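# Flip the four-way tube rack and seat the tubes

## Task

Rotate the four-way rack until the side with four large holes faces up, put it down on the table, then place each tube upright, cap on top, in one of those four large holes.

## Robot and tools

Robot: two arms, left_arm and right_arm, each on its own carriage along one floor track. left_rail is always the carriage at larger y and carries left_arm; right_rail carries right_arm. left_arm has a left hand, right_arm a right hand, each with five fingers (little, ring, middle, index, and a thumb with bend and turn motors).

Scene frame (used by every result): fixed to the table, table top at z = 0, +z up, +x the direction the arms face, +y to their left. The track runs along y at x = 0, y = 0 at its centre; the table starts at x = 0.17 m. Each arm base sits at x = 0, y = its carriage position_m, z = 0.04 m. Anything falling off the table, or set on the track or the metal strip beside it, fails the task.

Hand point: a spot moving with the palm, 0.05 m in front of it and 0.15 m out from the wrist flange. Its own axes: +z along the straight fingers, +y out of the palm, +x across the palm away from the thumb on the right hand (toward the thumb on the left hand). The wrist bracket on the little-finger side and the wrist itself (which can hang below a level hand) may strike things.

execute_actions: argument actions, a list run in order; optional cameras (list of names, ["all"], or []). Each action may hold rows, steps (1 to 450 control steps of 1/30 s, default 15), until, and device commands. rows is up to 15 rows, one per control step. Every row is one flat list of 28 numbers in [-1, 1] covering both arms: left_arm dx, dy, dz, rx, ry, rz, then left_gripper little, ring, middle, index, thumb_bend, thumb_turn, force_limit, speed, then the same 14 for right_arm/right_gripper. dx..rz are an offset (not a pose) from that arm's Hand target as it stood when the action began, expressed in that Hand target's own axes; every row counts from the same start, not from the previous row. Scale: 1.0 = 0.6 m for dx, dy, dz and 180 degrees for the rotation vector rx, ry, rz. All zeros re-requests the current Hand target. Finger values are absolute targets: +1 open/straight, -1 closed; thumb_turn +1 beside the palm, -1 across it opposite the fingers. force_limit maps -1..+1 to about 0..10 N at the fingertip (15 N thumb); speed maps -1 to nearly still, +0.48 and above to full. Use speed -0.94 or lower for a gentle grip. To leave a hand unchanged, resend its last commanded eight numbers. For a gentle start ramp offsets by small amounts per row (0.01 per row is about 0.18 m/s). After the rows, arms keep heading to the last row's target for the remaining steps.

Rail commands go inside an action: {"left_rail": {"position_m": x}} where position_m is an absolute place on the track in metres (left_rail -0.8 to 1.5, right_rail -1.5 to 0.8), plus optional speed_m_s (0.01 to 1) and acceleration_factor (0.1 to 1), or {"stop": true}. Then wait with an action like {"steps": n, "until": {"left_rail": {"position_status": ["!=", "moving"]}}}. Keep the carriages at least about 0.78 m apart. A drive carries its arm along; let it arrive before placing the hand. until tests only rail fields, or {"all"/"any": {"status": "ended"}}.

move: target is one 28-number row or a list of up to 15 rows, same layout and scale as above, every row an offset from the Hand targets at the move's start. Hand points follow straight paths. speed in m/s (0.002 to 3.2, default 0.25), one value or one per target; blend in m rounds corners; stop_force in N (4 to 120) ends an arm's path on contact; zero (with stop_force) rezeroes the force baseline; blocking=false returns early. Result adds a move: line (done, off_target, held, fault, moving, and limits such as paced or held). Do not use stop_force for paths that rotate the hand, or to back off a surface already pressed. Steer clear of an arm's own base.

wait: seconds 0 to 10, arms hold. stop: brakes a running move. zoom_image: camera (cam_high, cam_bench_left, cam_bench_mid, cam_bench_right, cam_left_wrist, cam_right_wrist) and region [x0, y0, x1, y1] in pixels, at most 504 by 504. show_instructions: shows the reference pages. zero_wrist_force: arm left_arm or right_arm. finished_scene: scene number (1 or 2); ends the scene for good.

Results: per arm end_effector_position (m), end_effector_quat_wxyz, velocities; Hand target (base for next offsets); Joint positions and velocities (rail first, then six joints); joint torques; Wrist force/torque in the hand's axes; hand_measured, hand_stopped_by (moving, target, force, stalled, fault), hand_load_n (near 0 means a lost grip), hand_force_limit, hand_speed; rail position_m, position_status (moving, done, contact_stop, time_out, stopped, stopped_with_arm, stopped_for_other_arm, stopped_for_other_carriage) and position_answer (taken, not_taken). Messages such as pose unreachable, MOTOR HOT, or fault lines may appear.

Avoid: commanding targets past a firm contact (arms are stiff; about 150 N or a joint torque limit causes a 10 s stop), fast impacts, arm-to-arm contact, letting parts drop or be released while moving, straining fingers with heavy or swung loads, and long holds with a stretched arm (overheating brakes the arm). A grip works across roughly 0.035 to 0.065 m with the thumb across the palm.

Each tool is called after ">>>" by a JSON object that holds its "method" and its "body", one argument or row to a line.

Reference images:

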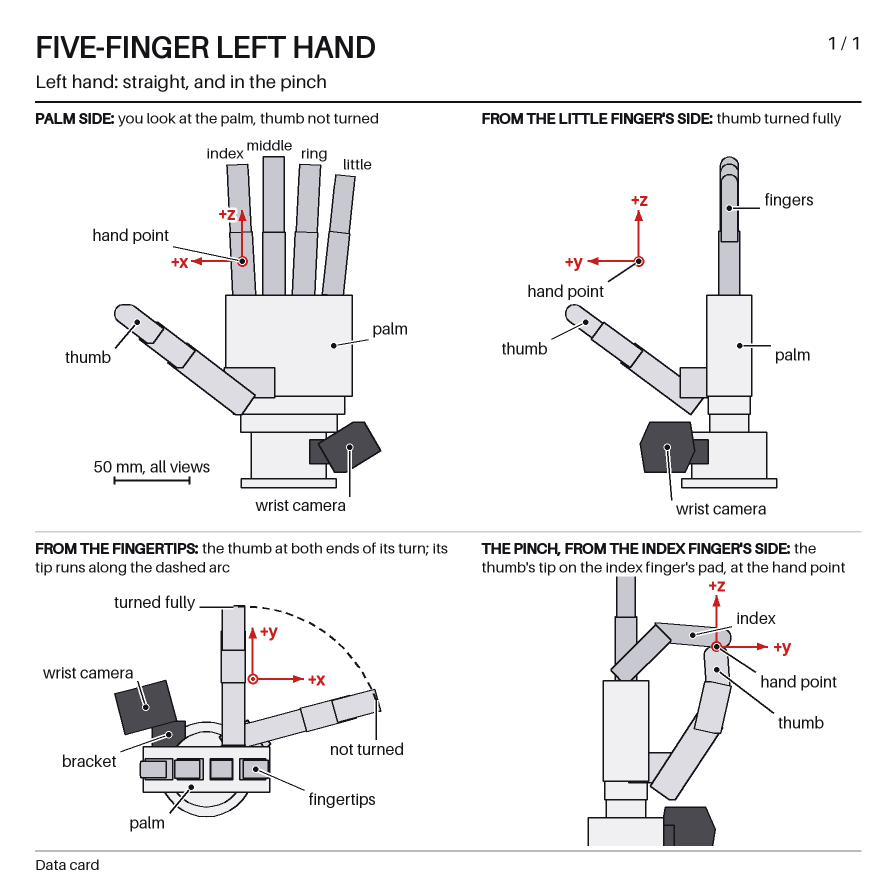

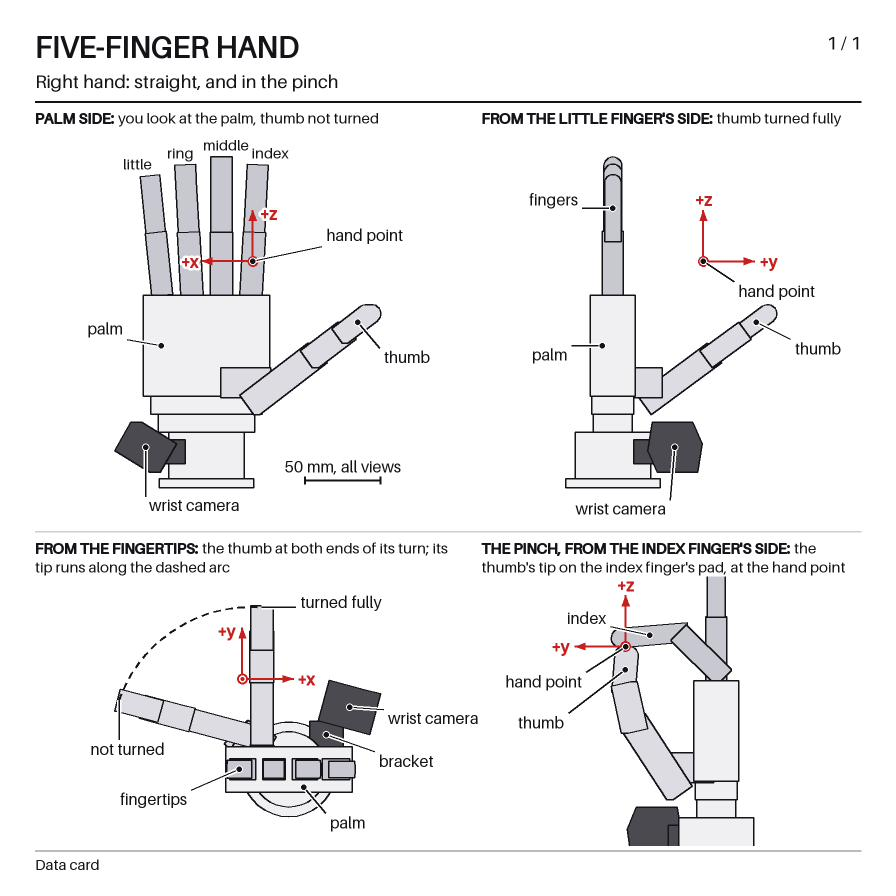

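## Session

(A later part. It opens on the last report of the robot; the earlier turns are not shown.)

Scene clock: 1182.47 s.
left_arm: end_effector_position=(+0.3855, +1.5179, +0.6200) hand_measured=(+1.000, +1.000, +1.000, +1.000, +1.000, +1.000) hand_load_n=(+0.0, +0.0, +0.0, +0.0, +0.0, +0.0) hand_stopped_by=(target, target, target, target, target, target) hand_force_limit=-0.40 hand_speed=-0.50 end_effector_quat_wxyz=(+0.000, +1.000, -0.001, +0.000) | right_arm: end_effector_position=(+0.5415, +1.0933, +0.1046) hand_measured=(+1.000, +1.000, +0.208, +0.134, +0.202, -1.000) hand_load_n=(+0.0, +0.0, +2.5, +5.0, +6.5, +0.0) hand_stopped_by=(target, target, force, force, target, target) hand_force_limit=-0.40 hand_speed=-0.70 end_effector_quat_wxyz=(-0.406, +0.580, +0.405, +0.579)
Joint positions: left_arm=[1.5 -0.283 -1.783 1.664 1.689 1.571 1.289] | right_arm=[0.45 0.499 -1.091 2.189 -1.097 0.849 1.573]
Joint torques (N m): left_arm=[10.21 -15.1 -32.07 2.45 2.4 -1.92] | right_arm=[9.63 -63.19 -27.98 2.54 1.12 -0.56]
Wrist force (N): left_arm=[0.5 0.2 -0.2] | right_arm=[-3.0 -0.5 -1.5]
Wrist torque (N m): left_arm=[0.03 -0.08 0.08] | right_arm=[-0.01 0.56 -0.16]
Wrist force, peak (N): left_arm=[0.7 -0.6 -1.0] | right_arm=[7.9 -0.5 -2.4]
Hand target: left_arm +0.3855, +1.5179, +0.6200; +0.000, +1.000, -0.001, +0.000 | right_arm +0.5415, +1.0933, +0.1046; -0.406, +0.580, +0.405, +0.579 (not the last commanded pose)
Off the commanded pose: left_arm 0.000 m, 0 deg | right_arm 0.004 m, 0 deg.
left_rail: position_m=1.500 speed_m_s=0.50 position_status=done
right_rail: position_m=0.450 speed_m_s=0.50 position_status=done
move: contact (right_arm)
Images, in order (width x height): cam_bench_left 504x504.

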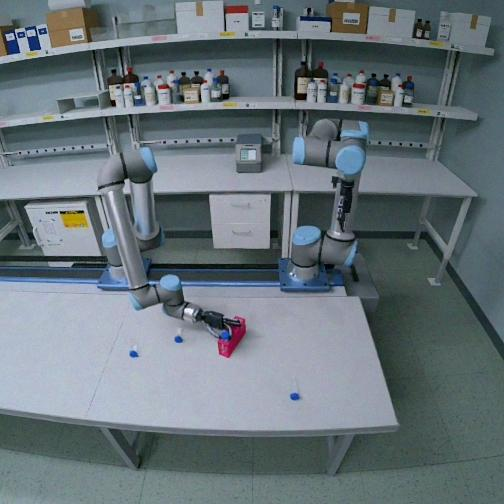

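>>> {"method": "execute_actions", "body": {
  "actions": [
    {"rows":[[0,0,0,0,0,0,1,1,1,1,1,1,-0.4,-0.5,0,0,0,0,0,0,1,1,0.4,0.4,0.22,-1,-0.4,-0.7]],"steps":60},
    {"rows":[[0,0,0,0,0,0,1,1,1,1,1,1,-0.4,-0.5,0,0,0,0,0,0,1,1,1,1,0.25,-1,-0.4,-0.5]],"steps":60}
  ],
  "cameras": ["cam_right_wrist"]
}}

Scene clock: 1193.07 s.
left_arm: end_effector_position=(+0.3855, +1.5179, +0.6200) hand_measured=(+1.000, +1.000, +1.000, +1.000, +1.000, +1.000) hand_load_n=(+0.0, +0.0, +0.0, +0.0, -0.5, +0.0) hand_stopped_by=(target, target, target, target, target, target) hand_force_limit=-0.40 hand_speed=-0.50 end_effector_quat_wxyz=(+0.000, +1.000, -0.001, +0.000) | right_arm: end_effector_position=(+0.5415, +1.0933, +0.1046) hand_measured=(+1.000, +1.000, +1.000, +1.000, +0.250, -1.000) hand_load_n=(+0.0, +0.0, +0.0, +0.0, +0.0, +0.0) hand_stopped_by=(target, target, target, target, target, target) hand_force_limit=-0.40 hand_speed=-0.50 end_effector_quat_wxyz=(-0.406, +0.580, +0.405, +0.579)
Joint positions: left_arm=[1.5 -0.283 -1.783 1.664 1.689 1.571 1.289] | right_arm=[0.45 0.499 -1.091 2.189 -1.097 0.849 1.573]
Joint torques (N m): left_arm=[13.08 -10.71 -31.75 2.63 2.24 -2.31] | right_arm=[2.45 -61.35 -27.7 1.87 -1.7 3.17]
Wrist force (N): left_arm=[0.5 -0.1 -0.4] | right_arm=[-2.4 -0.7 -1.7]
Wrist torque (N m): left_arm=[0.02 -0.10 0.08] | right_arm=[0.01 0.52 -0.14]
Wrist force, peak (N): left_arm=[1.1 -0.2 -0.3] | right_arm=[-3.3 -0.5 -1.9]
Hand target: left_arm +0.3855, +1.5179, +0.6200; +0.000, +1.000, -0.001, +0.000 | right_arm +0.5415, +1.0933, +0.1046; -0.406, +0.580, +0.405, +0.579
Off the commanded pose: left_arm 0.000 m, 0 deg | right_arm 0.000 m, 0 deg.
left_rail: position_m=1.500 speed_m_s=0.50 position_status=done
right_rail: position_m=0.450 speed_m_s=0.50 position_status=done
camera_calibration:
cam_right_wrist: T_world_to_cam=[[0.902889, -0.321671, 0.285165, -0.164579], [0.0345968, -0.606843, -0.794069, 0.719322], [0.428479, 0.726822, -0.536783, -0.857317], [0, 0, 0, 1]] pos_world=[0.491053, 1.00669, 0.15793]
Images, in order (width x height): cam_right_wrist 672x504.

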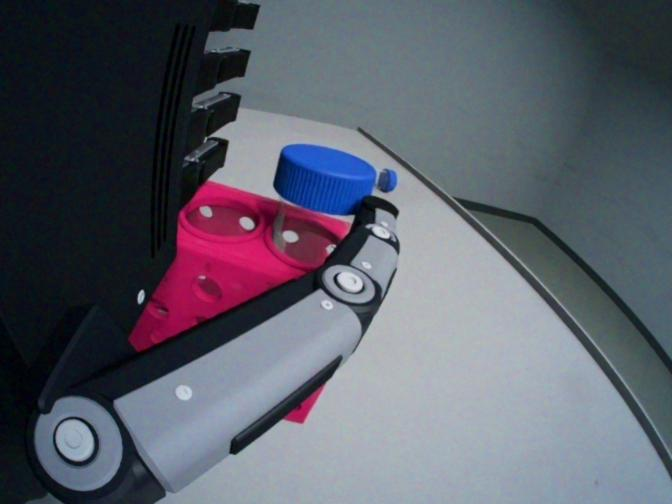

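>>> {"method": "move", "body": {
  "target": [
    [0,0,0,0,0,0,1,1,1,1,1,1,-0.4,-0.5,0.008,0,0,0,0,0,1,1,1,1,0.25,-1,-0.4,-0.5],
    [0,0,0,0,0,0,1,1,1,1,1,1,-0.4,-0.5,0.008,0,-0.04,0,0,0,1,1,1,1,0.25,-1,-0.4,-0.5],
    [0,0,0,0,0,0,1,1,1,1,1,1,-0.4,-0.5,0.02,0,-0.2,0,0,0,1,1,1,1,0.25,-1,-0.4,-0.5]
  ],
  "speed": [0.03,0.04,0.15],
  "cameras": ["cam_right_wrist","cam_left_wrist","cam_bench_left","cam_high"]
}}

>>> {"method": "zoom_image", "body": {
  "camera": "cam_bench_left",
  "region": [195, 295, 265, 365]
}}

>>> {"method": "zoom_image", "body": {
  "camera": "cam_left_wrist",
  "region": [120, 150, 220, 250]
}}

>>> {"method": "zoom_image", "body": {
  "camera": "cam_high",
  "region": [190, 30, 260, 100]
}}

Scene clock: 1203.67 s.
left_arm: end_effector_position=(+0.3855, +1.5179, +0.6200) hand_measured=(+1.000, +1.000, +1.000, +1.000, +1.000, +1.000) hand_load_n=(+0.0, +0.0, +0.0, +0.0, +0.0, +0.0) hand_stopped_by=(target, target, target, target, target, target) hand_force_limit=-0.40 hand_speed=-0.50 end_effector_quat_wxyz=(+0.000, +1.000, -0.001, +0.000) | right_arm: end_effector_position=(+0.5005, +0.9807, +0.1167) hand_measured=(+1.000, +1.000, +1.000, +1.000, +0.250, -1.000) hand_load_n=(+0.0, +0.0, +0.0, +0.0, +0.0, +0.0) hand_stopped_by=(target, target, target, target, target, target) hand_force_limit=-0.40 hand_speed=-0.50 end_effector_quat_wxyz=(-0.406, +0.580, +0.405, +0.579)
Joint positions: left_arm=[1.5 -0.283 -1.783 1.664 1.689 1.571 1.289] | right_arm=[0.45 0.32 -1.219 2.398 -1.179 0.669 1.572]
Joint torques (N m): left_arm=[9.6 -12.76 -32.19 2.29 2.62 -1.77] | right_arm=[-15.45 -50.99 -9.99 -5.77 -1.67 3.22]
Wrist force (N): left_arm=[0.6 -0.1 -0.1] | right_arm=[-2.6 -1.0 -1.7]
Wrist torque (N m): left_arm=[-0.02 -0.11 0.09] | right_arm=[-0.05 0.53 -0.19]
Wrist force, peak (N): left_arm=[0.9 -0.4 -0.7] | right_arm=[-2.8 -0.9 -2.5]
Hand target: left_arm +0.3855, +1.5179, +0.6200; +0.000, +1.000, -0.001, +0.000 | right_arm +0.5005, +0.9806, +0.1167; -0.406, +0.580, +0.405, +0.579
Off the commanded pose: left_arm 0.000 m, 0 deg | right_arm 0.000 m, 0 deg.
left_rail: position_m=1.500 speed_m_s=0.50 position_status=done
right_rail: position_m=0.450 speed_m_s=0.50 position_status=done
move: done
camera_calibration:
cam_left_wrist: T_world_to_cam=[[0.251993, 0.967478, 0.0220218, -1.57985], [0.854038, -0.233033, 0.465096, -0.255642], [0.455103, -0.0983937, -0.884986, 0.633388], [0, 0, 0, 1]] pos_world=[0.328184, 1.53122, 0.714229]
cam_right_wrist: T_world_to_cam=[[0.902889, -0.321671, 0.285165, -0.167235], [0.0345968, -0.606843, -0.794069, 0.661878], [0.428479, 0.726822, -0.536783, -0.751395], [0, 0, 0, 1]] pos_world=[0.450053, 0.893992, 0.16993]
Images, in order (width x height): cam_high 504x504, cam_bench_left 504x504, cam_left_wrist 672x504, cam_right_wrist 672x504.

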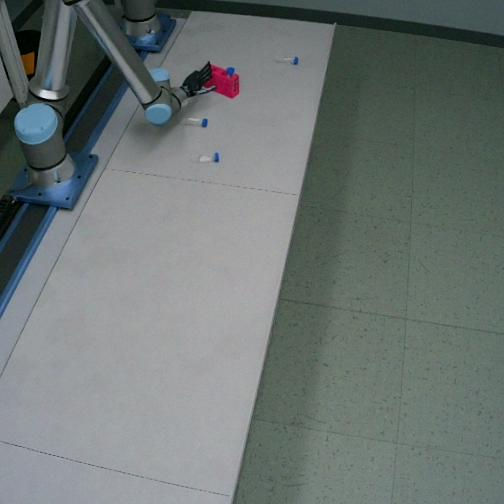

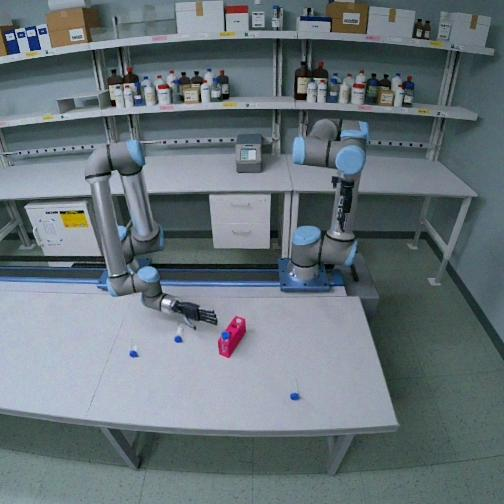

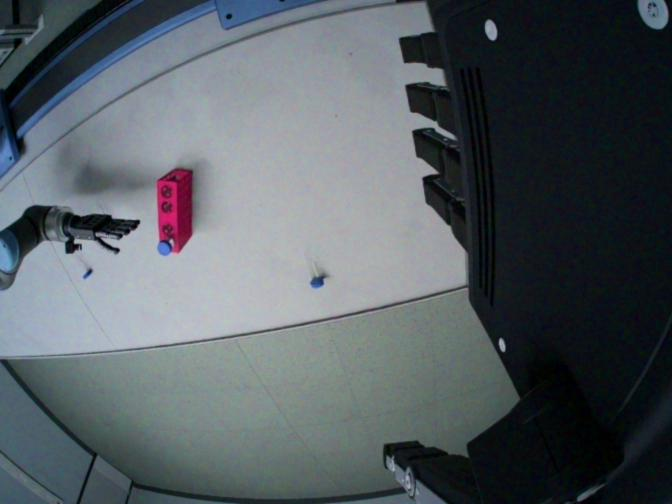

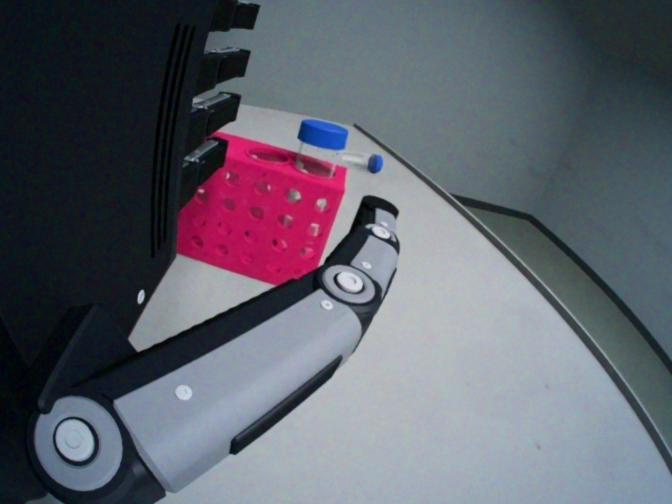

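Scaled by 7.200 from the camera's 504x504 image, which has a finer 720x720 frame.

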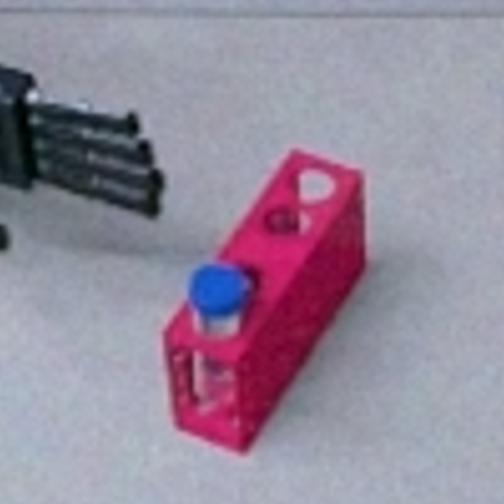

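Scaled by 5.040 from the camera's 672x504 image, which has a finer 960x720 frame.

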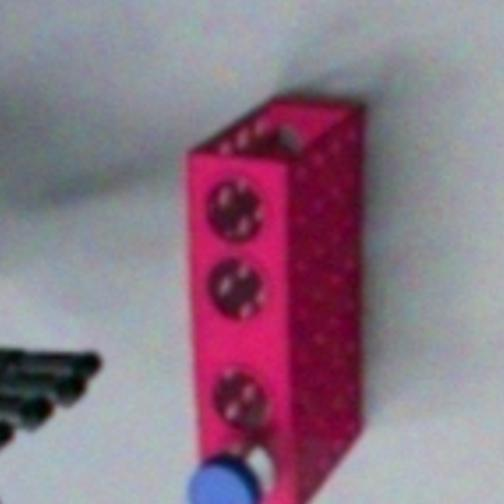

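Scaled by 7.200 from the camera's 504x504 image, which has a finer 720x720 frame.

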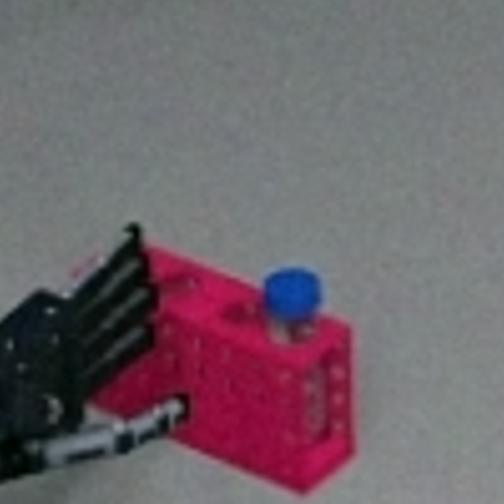

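>>> {"method": "move", "body": {
  "target": [0,0,0,0,0,0,1,1,1,1,1,1,-0.4,-0.5,0.22,0,-0.1,0,0,0,1,1,1,1,0.2,-1,-0.4,-0.5],
  "speed": 0.25,
  "cameras": ["cam_right_wrist"]
}}

>>> {"method": "zoom_image", "body": {
  "camera": "cam_right_wrist",
  "region": [170, 130, 420, 380]
}}

Scene clock: 1213.87 s.
left_arm: end_effector_position=(+0.3855, +1.5179, +0.6200) hand_measured=(+1.000, +1.000, +1.000, +1.000, +1.000, +1.000) hand_load_n=(+0.0, +0.0, +0.0, +0.0, +0.0, +0.0) hand_stopped_by=(target, target, target, target, target, target) hand_force_limit=-0.40 hand_speed=-0.50 end_effector_quat_wxyz=(+0.000, +1.000, -0.001, +0.000) | right_arm: end_effector_position=(+0.4802, +0.9242, +0.2486) hand_measured=(+1.000, +1.000, +1.000, +1.000, +0.200, -1.000) hand_load_n=(+0.0, +0.5, +0.0, +0.0, +0.0, +0.0) hand_stopped_by=(target, target, target, target, target, target) hand_force_limit=-0.40 hand_speed=-0.50 end_effector_quat_wxyz=(-0.406, +0.580, +0.405, +0.579)
Joint positions: left_arm=[1.5 -0.283 -1.783 1.664 1.689 1.571 1.289] | right_arm=[0.45 0.197 -1.568 2.43 -0.862 0.546 1.572]
Joint torques (N m): left_arm=[12.42 -13.5 -31.71 2.16 2.57 -2.06] | right_arm=[-17.24 -34.16 -37.15 2.95 -1.76 -3.44]
Wrist force (N): left_arm=[0.1 -0.2 -0.6] | right_arm=[-3.0 -0.9 -1.7]
Wrist torque (N m): left_arm=[-0.01 -0.04 0.07] | right_arm=[-0.05 0.57 -0.04]
Wrist force, peak (N): left_arm=[0.9 -0.1 -0.8] | right_arm=[-3.9 -0.9 -1.1]
Hand target: left_arm +0.3855, +1.5179, +0.6200; +0.000, +1.000, -0.001, +0.000 | right_arm +0.4802, +0.9242, +0.2487; -0.406, +0.580, +0.405, +0.579
Off the commanded pose: left_arm 0.000 m, 0 deg | right_arm 0.000 m, 0 deg.
left_rail: position_m=1.500 speed_m_s=0.50 position_status=done
right_rail: position_m=0.450 speed_m_s=0.50 position_status=done
move: done
camera_calibration:
cam_right_wrist: T_world_to_cam=[[0.902876, -0.321692, 0.285182, -0.204586], [0.0346325, -0.606785, -0.794111, 0.732984], [0.428503, 0.726861, -0.536711, -0.630852], [0, 0, 0, 1]] pos_world=[0.429653, 0.837492, 0.30183]
Images, in order (width x height): cam_right_wrist 672x504.

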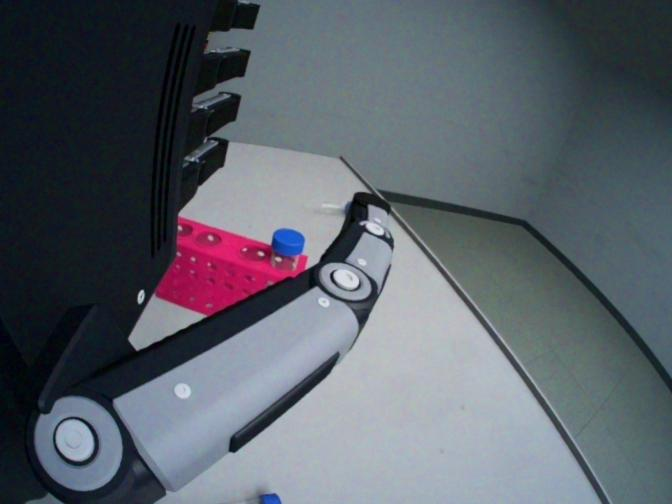

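Scaled by 2.016 from the camera's 672x504 image, which has a finer 960x720 frame.

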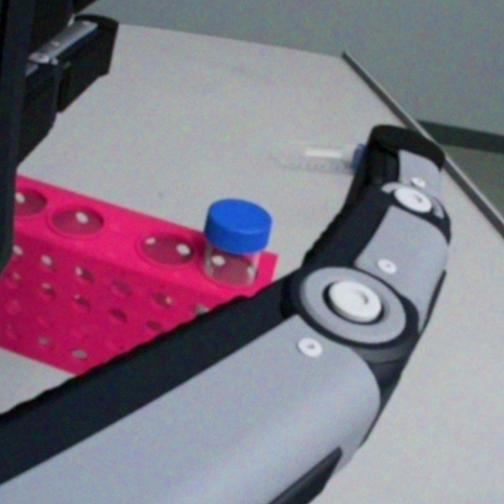

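>>> {"method": "execute_actions", "body": {
  "actions": [
    {"right_rail":{"position_m":-0.25},"steps":300,"until":{"right_rail":{"position_status":["!=","moving"]}}}
  ]
}}

>>> {"method": "move", "body": {
  "target": [0,0,0,0,0,0,1,1,1,1,1,1,-0.4,-0.5,-0.2167,-0.1041,0.7212,0.0611,-0.1464,0.4785,1,1,1,1,0.2,-1,-0.4,-0.5],
  "speed": 0.35,
  "cameras": ["cam_right_wrist"]
}}

Scene clock: 1279.83 s.
left_arm: end_effector_position=(+0.3855, +1.5179, +0.6200) hand_measured=(+1.000, +1.000, +1.000, +1.000, +1.000, +1.000) hand_load_n=(+0.0, +0.0, +0.0, +0.0, +0.0, +0.0) hand_stopped_by=(target, target, target, target, target, target) hand_force_limit=-0.40 hand_speed=-0.50 end_effector_quat_wxyz=(+0.000, +1.000, -0.001, +0.000) | right_arm: end_effector_position=(+0.4802, +0.2242, +0.2487) hand_measured=(+1.000, +1.000, +1.000, +1.000, +0.200, -1.000) hand_load_n=(+0.0, +0.0, +0.0, +0.0, +0.0, +0.0) hand_stopped_by=(target, target, target, target, target, target) hand_force_limit=-0.40 hand_speed=-0.50 end_effector_quat_wxyz=(-0.406, +0.580, +0.405, +0.579)
Joint positions: left_arm=[1.5 -0.283 -1.783 1.664 1.689 1.571 1.289] | right_arm=[-0.25 0.197 -1.568 2.43 -0.861 0.546 1.572]
Joint torques (N m): left_arm=[11.76 -13.15 -32.38 2.28 2.22 -1.63] | right_arm=[-9.41 -32.28 -34.27 1.2 -1.14 -3.14]
Wrist force (N): left_arm=[0.5 0.1 -0.7] | right_arm=[-2.7 -1.0 -1.6]
Wrist torque (N m): left_arm=[0.05 -0.10 0.08] | right_arm=[-0.06 0.53 -0.03]
Wrist force, peak (N): left_arm=[0.8 -0.9 -0.1] | right_arm=[-3.0 -0.9 -1.7]
Hand target: left_arm +0.3855, +1.5179, +0.6200; +0.000, +1.000, -0.001, +0.000 | right_arm +0.4802, +0.2242, +0.2487; -0.406, +0.580, +0.405, +0.579
Off the commanded pose: left_arm 0.000 m, 0 deg | right_arm 0.000 m, 0 deg.
left_rail: position_m=1.500 speed_m_s=0.50 position_status=done
right_rail: position_m=-0.250 speed_m_s=0.50 position_status=done

Scene clock: 1282.90 s.
left_arm: end_effector_position=(+0.3855, +1.5179, +0.6200) hand_measured=(+1.000, +1.000, +1.000, +1.000, +1.000, +1.000) hand_load_n=(+0.0, +0.0, +0.0, +0.0, +0.0, +0.0) hand_stopped_by=(target, target, target, target, target, target) hand_force_limit=-0.40 hand_speed=-0.50 end_effector_quat_wxyz=(+0.000, +1.000, -0.001, +0.000) | right_arm: end_effector_position=(+0.5694, +0.6521, +0.1187) hand_measured=(+1.000, +1.000, +1.000, +1.000, +0.200, -1.000) hand_load_n=(+0.0, +0.0, +0.0, +0.0, +0.0, +0.5) hand_stopped_by=(target, target, target, target, target, target) hand_force_limit=-0.40 hand_speed=-0.50 end_effector_quat_wxyz=(-0.643, +0.765, +0.027, -0.022)
Joint positions: left_arm=[1.5 -0.283 -1.783 1.664 1.689 1.571 1.289] | right_arm=[-0.25 0.617 -0.771 1.344 -0.247 0.572 2.865]
Joint torques (N m): left_arm=[9.58 -13.65 -32.59 2.32 2.3 -1.62] | right_arm=[16.63 -80.08 -43.34 3.93 -2.25 2.97]
Wrist force (N): left_arm=[0.4 0.0 -0.6] | right_arm=[-0.3 1.4 -1.2]
Wrist torque (N m): left_arm=[0.03 -0.09 0.08] | right_arm=[0.13 0.18 -0.02]
Wrist force, peak (N): left_arm=[0.6 -0.4 -1.3] | right_arm=[-2.8 -0.5 -2.5]
Hand target: left_arm +0.3855, +1.5179, +0.6200; +0.000, +1.000, -0.001, +0.000 | right_arm +0.5694, +0.6522, +0.1187; -0.643, +0.765, +0.027, -0.022
Off the commanded pose: left_arm 0.000 m, 0 deg | right_arm 0.000 m, 0 deg.
left_rail: position_m=1.500 speed_m_s=0.50 position_status=done
right_rail: position_m=-0.250 speed_m_s=0.50 position_status=done
move: done
camera_calibration:
cam_right_wrist: T_world_to_cam=[[0.297755, -0.138965, -0.944474, 0.0357206], [-0.750659, -0.645314, -0.141705, 0.856556], [-0.58979, 0.751172, -0.296461, -0.00563552], [0, 0, 0, 1]] pos_world=[0.629022, 0.561945, 0.153445]
Images, in order (width x height): cam_right_wrist 672x504.

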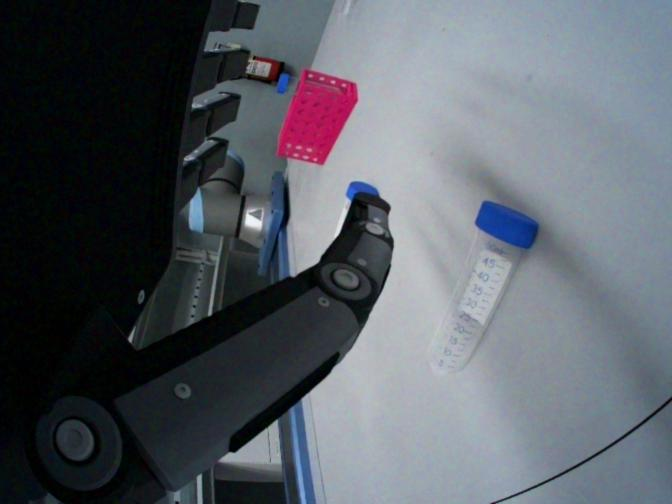

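>>> {"method": "move", "body": {
  "target": [0,0,0,0,0,0,1,1,1,1,1,1,-0.4,-0.5,-0.0042,0.061,0.0253,0,-0.0164,-0.0029,1,1,1,1,0.2,-1,-0.4,-0.5],
  "speed": 0.12,
  "cameras": ["cam_right_wrist"]
}}

Scene clock: 1294.10 s.
left_arm: end_effector_position=(+0.3855, +1.5179, +0.6200) hand_measured=(+1.000, +1.000, +1.000, +1.000, +1.000, +1.000) hand_load_n=(+0.0, +0.0, +0.0, +0.0, -0.5, +0.0) hand_stopped_by=(target, target, target, target, target, target) hand_force_limit=-0.40 hand_speed=-0.50 end_effector_quat_wxyz=(+0.000, +1.000, -0.001, +0.000) | right_arm: end_effector_position=(+0.5663, +0.6605, +0.0801) hand_measured=(+1.000, +1.000, +1.000, +1.000, +0.200, -1.000) hand_load_n=(+0.0, +0.0, +0.0, +0.0, +0.5, +0.0) hand_stopped_by=(target, target, target, target, target, target) hand_force_limit=-0.40 hand_speed=-0.50 end_effector_quat_wxyz=(-0.642, +0.764, +0.047, -0.039) end_effector_velocity=(+0.000, -0.001, -0.004) end_effector_angular_velocity=(-0.002, +0.003, +0.001)
Joint positions: left_arm=[1.5 -0.283 -1.783 1.664 1.689 1.571 1.289] | right_arm=[-0.25 0.621 -0.709 1.306 -0.245 0.527 2.834]
Joint velocities: left_arm=[within noise] | right_arm=[0 -0.001 0.005 -0.002 0.002 -0.002 -0.001]
Joint torques (N m): left_arm=[10.76 -12.81 -32.5 2.52 2.78 -1.57] | right_arm=[16.37 -83.41 -43.08 4.64 -2.65 -3.25]
Wrist force (N): left_arm=[0.3 -0.2 -0.6] | right_arm=[0.0 1.3 -1.6]
Wrist torque (N m): left_arm=[0.00 -0.08 0.09] | right_arm=[0.13 0.17 0.21]
Wrist force, peak (N): left_arm=[0.5 -0.3 -1.0] | right_arm=[0.2 1.9 -1.4]
Hand target: left_arm +0.3855, +1.5179, +0.6200; +0.000, +1.000, -0.001, +0.000 | right_arm +0.5663, +0.6606, +0.0800; -0.642, +0.765, +0.047, -0.039
Off the commanded pose: left_arm 0.000 m, 0 deg | right_arm 0.000 m, 0 deg.
left_rail: position_m=1.500 speed_m_s=0.50 position_status=done
right_rail: position_m=-0.250 speed_m_s=0.50 position_status=done
move: done
camera_calibration:
cam_right_wrist: T_world_to_cam=[[0.304389, -0.123133, -0.944556, -0.012814], [-0.715999, -0.683585, -0.141622, 0.859789], [-0.628246, 0.719409, -0.296239, 0.0174962], [0, 0, 0, 1]] pos_world=[0.630501, 0.573574, 0.114845]
Images, in order (width x height): cam_right_wrist 672x504.

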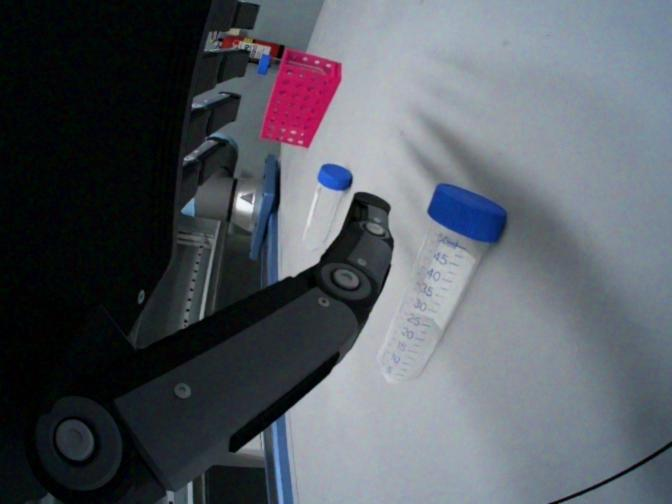

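>>> {"method": "move", "body": {
  "target": [0,0,0,0,0,0,1,1,1,1,1,1,-0.4,-0.5,0.001,0.1051,0.018,0,-0.0109,-0.0019,1,1,1,1,0.2,-1,-0.4,-0.5],
  "speed": 0.06,
  "stop_force": 6,
  "cameras": ["cam_right_wrist"]
}}

>>> {"method": "zoom_image", "body": {
  "camera": "cam_right_wrist",
  "region": [220, 80, 520, 380]
}}

Scene clock: 1306.23 s.
left_arm: end_effector_position=(+0.3855, +1.5179, +0.6200) hand_measured=(+1.000, +1.000, +1.000, +1.000, +1.000, +1.000) hand_load_n=(+0.5, +0.0, +0.0, +0.0, +0.0, +0.0) hand_stopped_by=(target, target, target, target, target, target) hand_force_limit=-0.40 hand_speed=-0.50 end_effector_quat_wxyz=(+0.000, +1.000, -0.001, +0.000) | right_arm: end_effector_position=(+0.5669, +0.6604, +0.0160) hand_measured=(+1.000, +1.000, +1.000, +1.000, +0.200, -1.000) hand_load_n=(+0.0, +0.0, +0.0, +0.0, +0.0, +0.0) hand_stopped_by=(target, target, target, target, target, target) hand_force_limit=-0.40 hand_speed=-0.50 end_effector_quat_wxyz=(-0.641, +0.764, +0.060, -0.050)
Joint positions: left_arm=[1.5 -0.283 -1.783 1.664 1.689 1.571 1.289] | right_arm=[-0.25 0.617 -0.629 1.284 -0.278 0.49 2.806]
Joint torques (N m): left_arm=[10.64 -11.7 -32.86 2.2 2.52 -1.49] | right_arm=[-15.94 -84.06 -41.7 -3.5 -2.47 -3.24]
Wrist force (N): left_arm=[0.5 -0.2 -0.8] | right_arm=[0.0 1.8 -1.5]
Wrist torque (N m): left_arm=[0.01 -0.11 0.09] | right_arm=[0.20 0.17 0.22]
Wrist force, peak (N): left_arm=[0.8 -0.4 -1.0] | right_arm=[0.0 2.1 -1.6]
Hand target: left_arm +0.3855, +1.5179, +0.6200; +0.000, +1.000, -0.001, +0.000 | right_arm +0.5669, +0.6604, +0.0160; -0.641, +0.764, +0.060, -0.050
Off the commanded pose: left_arm 0.000 m, 0 deg | right_arm 0.000 m, 0 deg.
left_rail: position_m=1.500 speed_m_s=0.50 position_status=done
right_rail: position_m=-0.250 speed_m_s=0.50 position_status=done
move: done
camera_calibration:
cam_right_wrist: T_world_to_cam=[[0.308427, -0.112494, -0.944573, -0.0829032], [-0.691656, -0.708231, -0.141496, 0.853476], [-0.653058, 0.696961, -0.296244, 0.0279817], [0, 0, 0, 1]] pos_world=[0.634155, 0.57563, 0.0507452]
Images, in order (width x height): cam_right_wrist 672x504.

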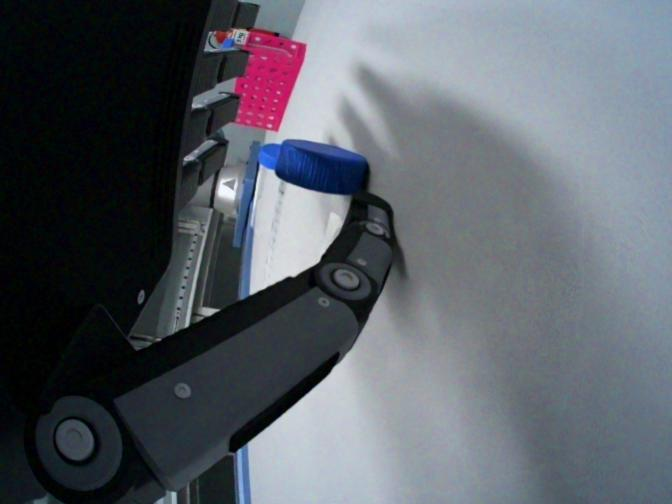

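Scaled by 1.680 from the camera's 672x504 image, which has a finer 960x720 frame.

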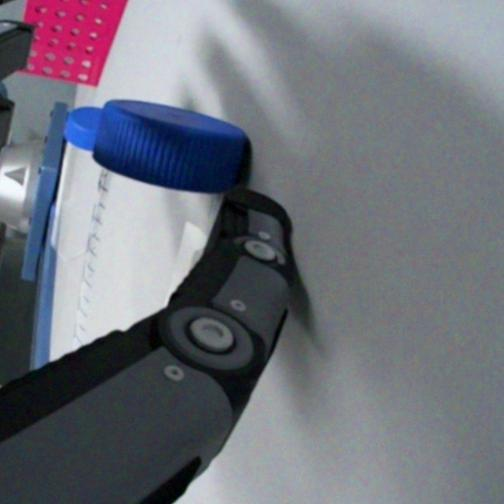

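>>> {"method": "move", "body": {
  "target": [0,0,0,0,0,0,1,1,1,1,1,1,-0.4,-0.5,0.0005,0,0.0055,0,-0.0115,-0.002,1,1,1,1,0.2,-1,-0.4,-0.5],
  "speed": 0.03,
  "stop_force": 5
}}

>>> {"method": "execute_actions", "body": {
  "actions": [
    {"rows":[[0,0,0,0,0,0,1,1,1,1,1,1,-0.4,-0.5,0,0,0,0,0,0,1,1,0.6,0.6,0.2,-1,-0.8,-0.5]],"steps":40},
    {"rows":[[0,0,0,0,0,0,1,1,1,1,1,1,-0.4,-0.5,0,0,0,0,0,0,1,1,0,0,0.2,-1,-0.8,-0.8]],"steps":120}
  ],
  "cameras": ["cam_right_wrist"]
}}

>>> {"method": "zoom_image", "body": {
  "camera": "cam_right_wrist",
  "region": [220, 80, 520, 380]
}}

Scene clock: 1331.63 s.
left_arm: end_effector_position=(+0.3855, +1.5179, +0.6200) hand_measured=(+1.000, +1.000, +1.000, +1.000, +1.000, +1.000) hand_load_n=(+0.0, +0.0, +0.0, +0.0, +0.0, +0.0) hand_stopped_by=(target, target, target, target, target, target) hand_force_limit=-0.40 hand_speed=-0.50 end_effector_quat_wxyz=(+0.000, +1.000, -0.001, +0.000) | right_arm: end_effector_position=(+0.5667, +0.6636, +0.0154) hand_measured=(+1.000, +1.000, +1.000, +1.000, +0.200, -1.000) hand_load_n=(+0.0, +0.0, +0.0, +0.0, +0.0, +0.0) hand_stopped_by=(target, target, target, target, target, target) hand_force_limit=-0.40 hand_speed=-0.50 end_effector_quat_wxyz=(-0.640, +0.762, +0.074, -0.062)
Joint positions: left_arm=[1.5 -0.283 -1.783 1.664 1.689 1.571 1.289] | right_arm=[-0.25 0.617 -0.609 1.245 -0.232 0.456 2.775]
Joint torques (N m): left_arm=[10.63 -10.5 -31.52 2 2.71 -1.42] | right_arm=[-9.54 -86.37 -41.6 5.18 -2.66 -3.27]
Wrist force (N): left_arm=[0.0 0.1 -0.4] | right_arm=[0.0 1.5 -1.7]
Wrist torque (N m): left_arm=[0.04 -0.04 0.05] | right_arm=[0.17 0.16 0.21]
Wrist force, peak (N): left_arm=[0.6 -0.7 -0.8] | right_arm=[-0.1 1.8 -1.8]
Hand target: left_arm +0.3855, +1.5179, +0.6200; +0.000, +1.000, -0.001, +0.000 | right_arm +0.5667, +0.6636, +0.0154; -0.640, +0.762, +0.074, -0.062
Off the commanded pose: left_arm 0.000 m, 0 deg | right_arm 0.000 m, 0 deg.
left_rail: position_m=1.500 speed_m_s=0.50 position_status=done
right_rail: position_m=-0.250 speed_m_s=0.50 position_status=done
move: done

Scene clock: 1337.17 s.
left_arm: end_effector_position=(+0.3855, +1.5179, +0.6200) hand_measured=(+1.000, +1.000, +1.000, +1.000, +1.000, +1.000) hand_load_n=(+0.0, +0.0, +0.0, +0.0, +0.0, +0.0) hand_stopped_by=(target, target, target, target, target, target) hand_force_limit=-0.40 hand_speed=-0.50 end_effector_quat_wxyz=(+0.000, +1.000, -0.001, +0.000) | right_arm: end_effector_position=(+0.5667, +0.6636, +0.0154) hand_measured=(+1.000, +1.000, +0.232, +0.158, +0.200, -1.000) hand_load_n=(-0.5, +0.0, +0.0, +2.5, +1.5, -0.5) hand_stopped_by=(target, target, force, force, target, target) hand_force_limit=-0.80 hand_speed=-0.80 end_effector_quat_wxyz=(-0.640, +0.762, +0.074, -0.062)
Joint positions: left_arm=[1.5 -0.283 -1.783 1.664 1.689 1.571 1.289] | right_arm=[-0.25 0.617 -0.609 1.245 -0.232 0.456 2.775]
Joint torques (N m): left_arm=[11.71 -12.95 -31.69 2.08 2.4 -1.57] | right_arm=[2.16 -94.48 -27.25 0.16 1.34 -3.3]
Wrist force (N): left_arm=[0.2 -0.3 -0.1] | right_arm=[-0.3 0.6 -2.0]
Wrist torque (N m): left_arm=[-0.04 -0.05 0.08] | right_arm=[0.19 0.22 0.19]
Wrist force, peak (N): left_arm=[0.4 -0.4 -1.2] | right_arm=[0.0 1.7 -1.9]
Hand target: left_arm +0.3855, +1.5179, +0.6200; +0.000, +1.000, -0.001, +0.000 | right_arm +0.5667, +0.6636, +0.0154; -0.640, +0.762, +0.074, -0.062
Off the commanded pose: left_arm 0.000 m, 0 deg | right_arm 0.000 m, 0 deg.
left_rail: position_m=1.500 speed_m_s=0.50 position_status=done
right_rail: position_m=-0.250 speed_m_s=0.50 position_status=done
camera_calibration:
cam_right_wrist: T_world_to_cam=[[0.312305, -0.101173, -0.944579, -0.0927455], [-0.665285, -0.733069, -0.141444, 0.857157], [-0.678131, 0.672588, -0.29625, 0.0557341], [0, 0, 0, 1]] pos_world=[0.637013, 0.581486, 0.0501453]
Images, in order (width x height): cam_right_wrist 672x504.

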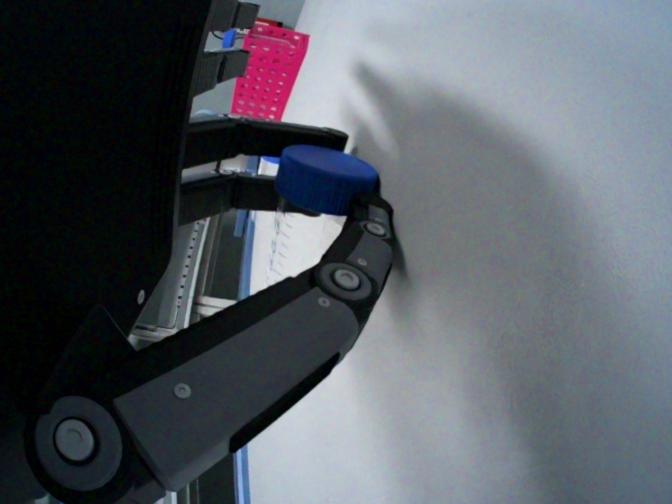

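Scaled by 1.680 from the camera's 672x504 image, which has a finer 960x720 frame.

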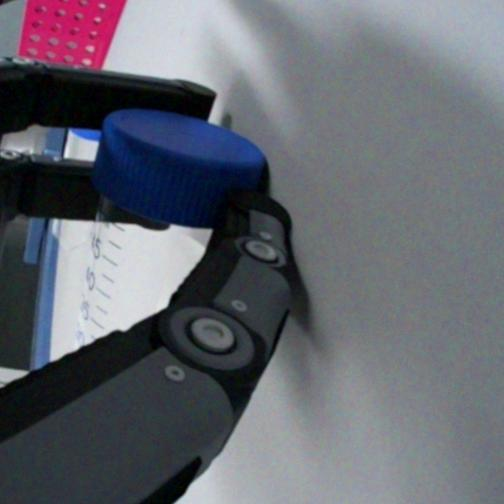

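>>> {"method": "execute_actions", "body": {
  "actions": [
    {"rows":[[0,0,0,0,0,0,1,1,1,1,1,1,-0.4,-0.5,0,0,0,0,0,0,1,1,-0.1,-0.1,0.2,-1,-0.4,-0.7]],"steps":45}
  ]
}}

>>> {"method": "move", "body": {
  "target": [
    [0,0,0,0,0,0,1,1,1,1,1,1,-0.4,-0.5,0,-0.1,-0.018,0,0,0,1,1,-0.1,-0.1,0.2,-1,-0.4,-0.7],
    [0,0,0,0,0,0,1,1,1,1,1,1,-0.4,-0.5,0,-0.4,-0.07,0.0437,0.0437,-0.498,1,1,-0.1,-0.1,0.2,-1,-0.4,-0.7]
  ],
  "speed": 0.25,
  "blend": [0.02,0],
  "cameras": ["cam_right_wrist"]
}}

Scene clock: 1346.80 s.
left_arm: end_effector_position=(+0.3855, +1.5179, +0.6200) hand_measured=(+1.000, +1.000, +1.000, +1.000, +1.000, +1.000) hand_load_n=(+0.0, +0.0, +0.0, +0.0, +0.0, +0.0) hand_stopped_by=(target, target, target, target, target, target) hand_force_limit=-0.40 hand_speed=-0.50 end_effector_quat_wxyz=(+0.000, +1.000, -0.001, +0.000) | right_arm: end_effector_position=(+0.5667, +0.6636, +0.0154) hand_measured=(+1.000, +1.000, +0.208, +0.136, +0.202, -1.000) hand_load_n=(+0.0, +0.0, +3.5, +5.5, +6.0, -0.5) hand_stopped_by=(target, target, force, force, target, target) hand_force_limit=-0.40 hand_speed=-0.70 end_effector_quat_wxyz=(-0.640, +0.762, +0.074, -0.062)
Joint positions: left_arm=[1.5 -0.283 -1.783 1.664 1.689 1.571 1.289] | right_arm=[-0.25 0.617 -0.609 1.245 -0.232 0.456 2.775]
Joint torques (N m): left_arm=[12.02 -11.6 -31.49 2.47 2.31 -0.84] | right_arm=[1.28 -96.73 -27.68 -1.65 1.12 -3.41]
Wrist force (N): left_arm=[0.5 -0.2 -0.3] | right_arm=[-0.4 -3.4 -3.0]
Wrist torque (N m): left_arm=[-0.01 -0.09 0.09] | right_arm=[0.20 0.18 0.16]
Wrist force, peak (N): left_arm=[0.8 0.0 -0.9] | right_arm=[-0.6 -5.1 -2.4]
Hand target: left_arm +0.3855, +1.5179, +0.6200; +0.000, +1.000, -0.001, +0.000 | right_arm +0.5667, +0.6636, +0.0154; -0.640, +0.762, +0.074, -0.062
Off the commanded pose: left_arm 0.000 m, 0 deg | right_arm 0.000 m, 0 deg.
left_rail: position_m=1.500 speed_m_s=0.50 position_status=done
right_rail: position_m=-0.250 speed_m_s=0.50 position_status=done

Scene clock: 1350.90 s.
left_arm: end_effector_position=(+0.3855, +1.5179, +0.6200) hand_measured=(+1.000, +1.000, +1.000, +1.000, +1.000, +1.000) hand_load_n=(-0.5, +0.5, +0.0, +0.0, +0.0, +0.0) hand_stopped_by=(target, target, target, target, target, target) hand_force_limit=-0.40 hand_speed=-0.50 end_effector_quat_wxyz=(+0.000, +1.000, -0.001, +0.000) | right_arm: end_effector_position=(+0.5666, +0.6639, +0.2591) hand_measured=(+1.000, +1.000, +0.208, +0.136, +0.202, -1.000) hand_load_n=(+0.0, +0.0, +3.0, +5.0, +7.0, -0.5) hand_stopped_by=(target, target, force, force, target, target) hand_force_limit=-0.40 hand_speed=-0.70 end_effector_quat_wxyz=(+0.547, -0.450, -0.545, -0.449)
Joint positions: left_arm=[1.5 -0.283 -1.783 1.664 1.689 1.571 1.289] | right_arm=[-0.25 0.647 -0.957 1.535 -0.579 0.453 1.575]
Joint torques (N m): left_arm=[12.4 -15.16 -32.42 2.6 2.2 -1.18] | right_arm=[-14.11 -87.63 -44.42 2.81 -1.65 -3.04]
Wrist force (N): left_arm=[0.4 -0.4 -0.4] | right_arm=[-2.2 -0.8 -1.3]
Wrist torque (N m): left_arm=[-0.04 -0.08 0.09] | right_arm=[-0.03 0.43 0.05]
Wrist force, peak (N): left_arm=[0.8 -0.4 -0.9] | right_arm=[-0.5 -3.0 -2.8]
Hand target: left_arm +0.3855, +1.5179, +0.6200; +0.000, +1.000, -0.001, +0.000 | right_arm +0.5667, +0.6638, +0.2591; +0.547, -0.450, -0.545, -0.449
Off the commanded pose: left_arm 0.000 m, 0 deg | right_arm 0.000 m, 0 deg.
left_rail: position_m=1.500 speed_m_s=0.50 position_status=done
right_rail: position_m=-0.250 speed_m_s=0.50 position_status=done
move: done
camera_calibration:
cam_right_wrist: T_world_to_cam=[[0.939395, 0.190612, 0.284962, -0.730141], [0.342726, -0.501044, -0.794666, 0.335697], [-0.00869452, 0.844169, -0.536007, -0.303356], [0, 0, 0, 1]] pos_world=[0.568202, 0.563456, 0.312229]
Images, in order (width x height): cam_right_wrist 672x504.

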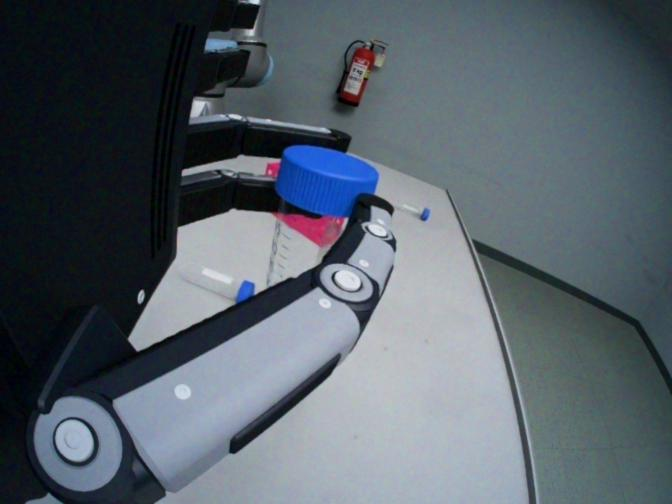

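>>> {"method": "move", "body": {
  "target": [0,0,0,0,0,0,1,1,1,1,1,1,-0.4,-0.5,0,-0.2122,-0.5767,-0.1893,0,0,1,1,-0.1,-0.1,0.2,-1,-0.4,-0.7],
  "speed": 0.25
}}

>>> {"method": "execute_actions", "body": {
  "actions": [
    {"right_rail":{"position_m":0.45},"steps":300,"until":{"right_rail":{"position_status":["!=","moving"]}}}
  ]
}}

Scene clock: 1363.93 s.
left_arm: end_effector_position=(+0.3855, +1.5179, +0.6200) hand_measured=(+1.000, +1.000, +1.000, +1.000, +1.000, +1.000) hand_load_n=(+0.5, +0.0, +0.0, +0.0, +0.0, +0.0) hand_stopped_by=(target, target, target, target, target, target) hand_force_limit=-0.40 hand_speed=-0.50 end_effector_quat_wxyz=(+0.000, +1.000, -0.001, +0.000) | right_arm: end_effector_position=(+0.5082, +0.3000, +0.2591) hand_measured=(+1.000, +1.000, +0.208, +0.136, +0.202, -1.000) hand_load_n=(+0.0, +0.0, +3.0, +5.0, +7.0, +0.0) hand_stopped_by=(target, target, force, force, target, target) hand_force_limit=-0.40 hand_speed=-0.70 end_effector_quat_wxyz=(-0.391, +0.590, +0.390, +0.589)
Joint positions: left_arm=[1.5 -0.283 -1.783 1.664 1.689 1.571 1.289] | right_arm=[-0.25 0.382 -1.475 2.302 -0.826 0.783 1.572]
Joint torques (N m): left_arm=[9.66 -13.63 -31.78 2.47 2.37 -1] | right_arm=[-13.97 -43.11 -21.75 -1.69 -1.67 3.23]
Wrist force (N): left_arm=[0.2 0.1 -0.7] | right_arm=[-2.7 -0.7 -1.3]
Wrist torque (N m): left_arm=[0.04 -0.06 0.07] | right_arm=[-0.03 0.52 -0.21]
Wrist force, peak (N): left_arm=[0.6 -0.2 -1.0] | right_arm=[-2.9 -0.6 -2.4]
Hand target: left_arm +0.3855, +1.5179, +0.6200; +0.000, +1.000, -0.001, +0.000 | right_arm +0.5082, +0.2998, +0.2591; -0.391, +0.590, +0.390, +0.589
Off the commanded pose: left_arm 0.000 m, 0 deg | right_arm 0.000 m, 0 deg.
left_rail: position_m=1.500 speed_m_s=0.50 position_status=done
right_rail: position_m=-0.250 speed_m_s=0.50 position_status=done
move: done

Scene clock: 1367.20 s.
left_arm: end_effector_position=(+0.3855, +1.5179, +0.6200) hand_measured=(+1.000, +1.000, +1.000, +1.000, +1.000, +1.000) hand_load_n=(+0.0, +0.0, +0.0, +0.0, +0.0, +0.0) hand_stopped_by=(target, target, target, target, target, target) hand_force_limit=-0.40 hand_speed=-0.50 end_effector_quat_wxyz=(+0.000, +1.000, -0.001, +0.000) | right_arm: end_effector_position=(+0.5082, +0.9998, +0.2591) hand_measured=(+1.000, +1.000, +0.208, +0.136, +0.202, -1.000) hand_load_n=(+0.0, +0.0, +3.0, +5.0, +7.0, +0.0) hand_stopped_by=(target, target, force, force, target, target) hand_force_limit=-0.40 hand_speed=-0.70 end_effector_quat_wxyz=(-0.391, +0.590, +0.390, +0.589)
Joint positions: left_arm=[1.5 -0.283 -1.783 1.664 1.689 1.571 1.289] | right_arm=[0.45 0.381 -1.475 2.302 -0.826 0.783 1.572]
Joint torques (N m): left_arm=[11.42 -11.42 -31.01 2.6 2.41 -1.37] | right_arm=[-11.4 -41.21 -28 1.97 -1.28 3]
Wrist force (N): left_arm=[0.7 -0.2 -0.3] | right_arm=[-2.7 -0.8 -1.2]
Wrist torque (N m): left_arm=[-0.02 -0.13 0.11] | right_arm=[-0.05 0.51 -0.21]
Wrist force, peak (N): left_arm=[0.6 -0.2 -1.1] | right_arm=[-3.3 -0.5 -1.8]
Hand target: left_arm +0.3855, +1.5179, +0.6200; +0.000, +1.000, -0.001, +0.000 | right_arm +0.5082, +0.9998, +0.2591; -0.391, +0.590, +0.390, +0.589
Off the commanded pose: left_arm 0.000 m, 0 deg | right_arm 0.000 m, 0 deg.
left_rail: position_m=1.500 speed_m_s=0.50 position_status=done
right_rail: position_m=0.450 speed_m_s=0.50 position_status=done


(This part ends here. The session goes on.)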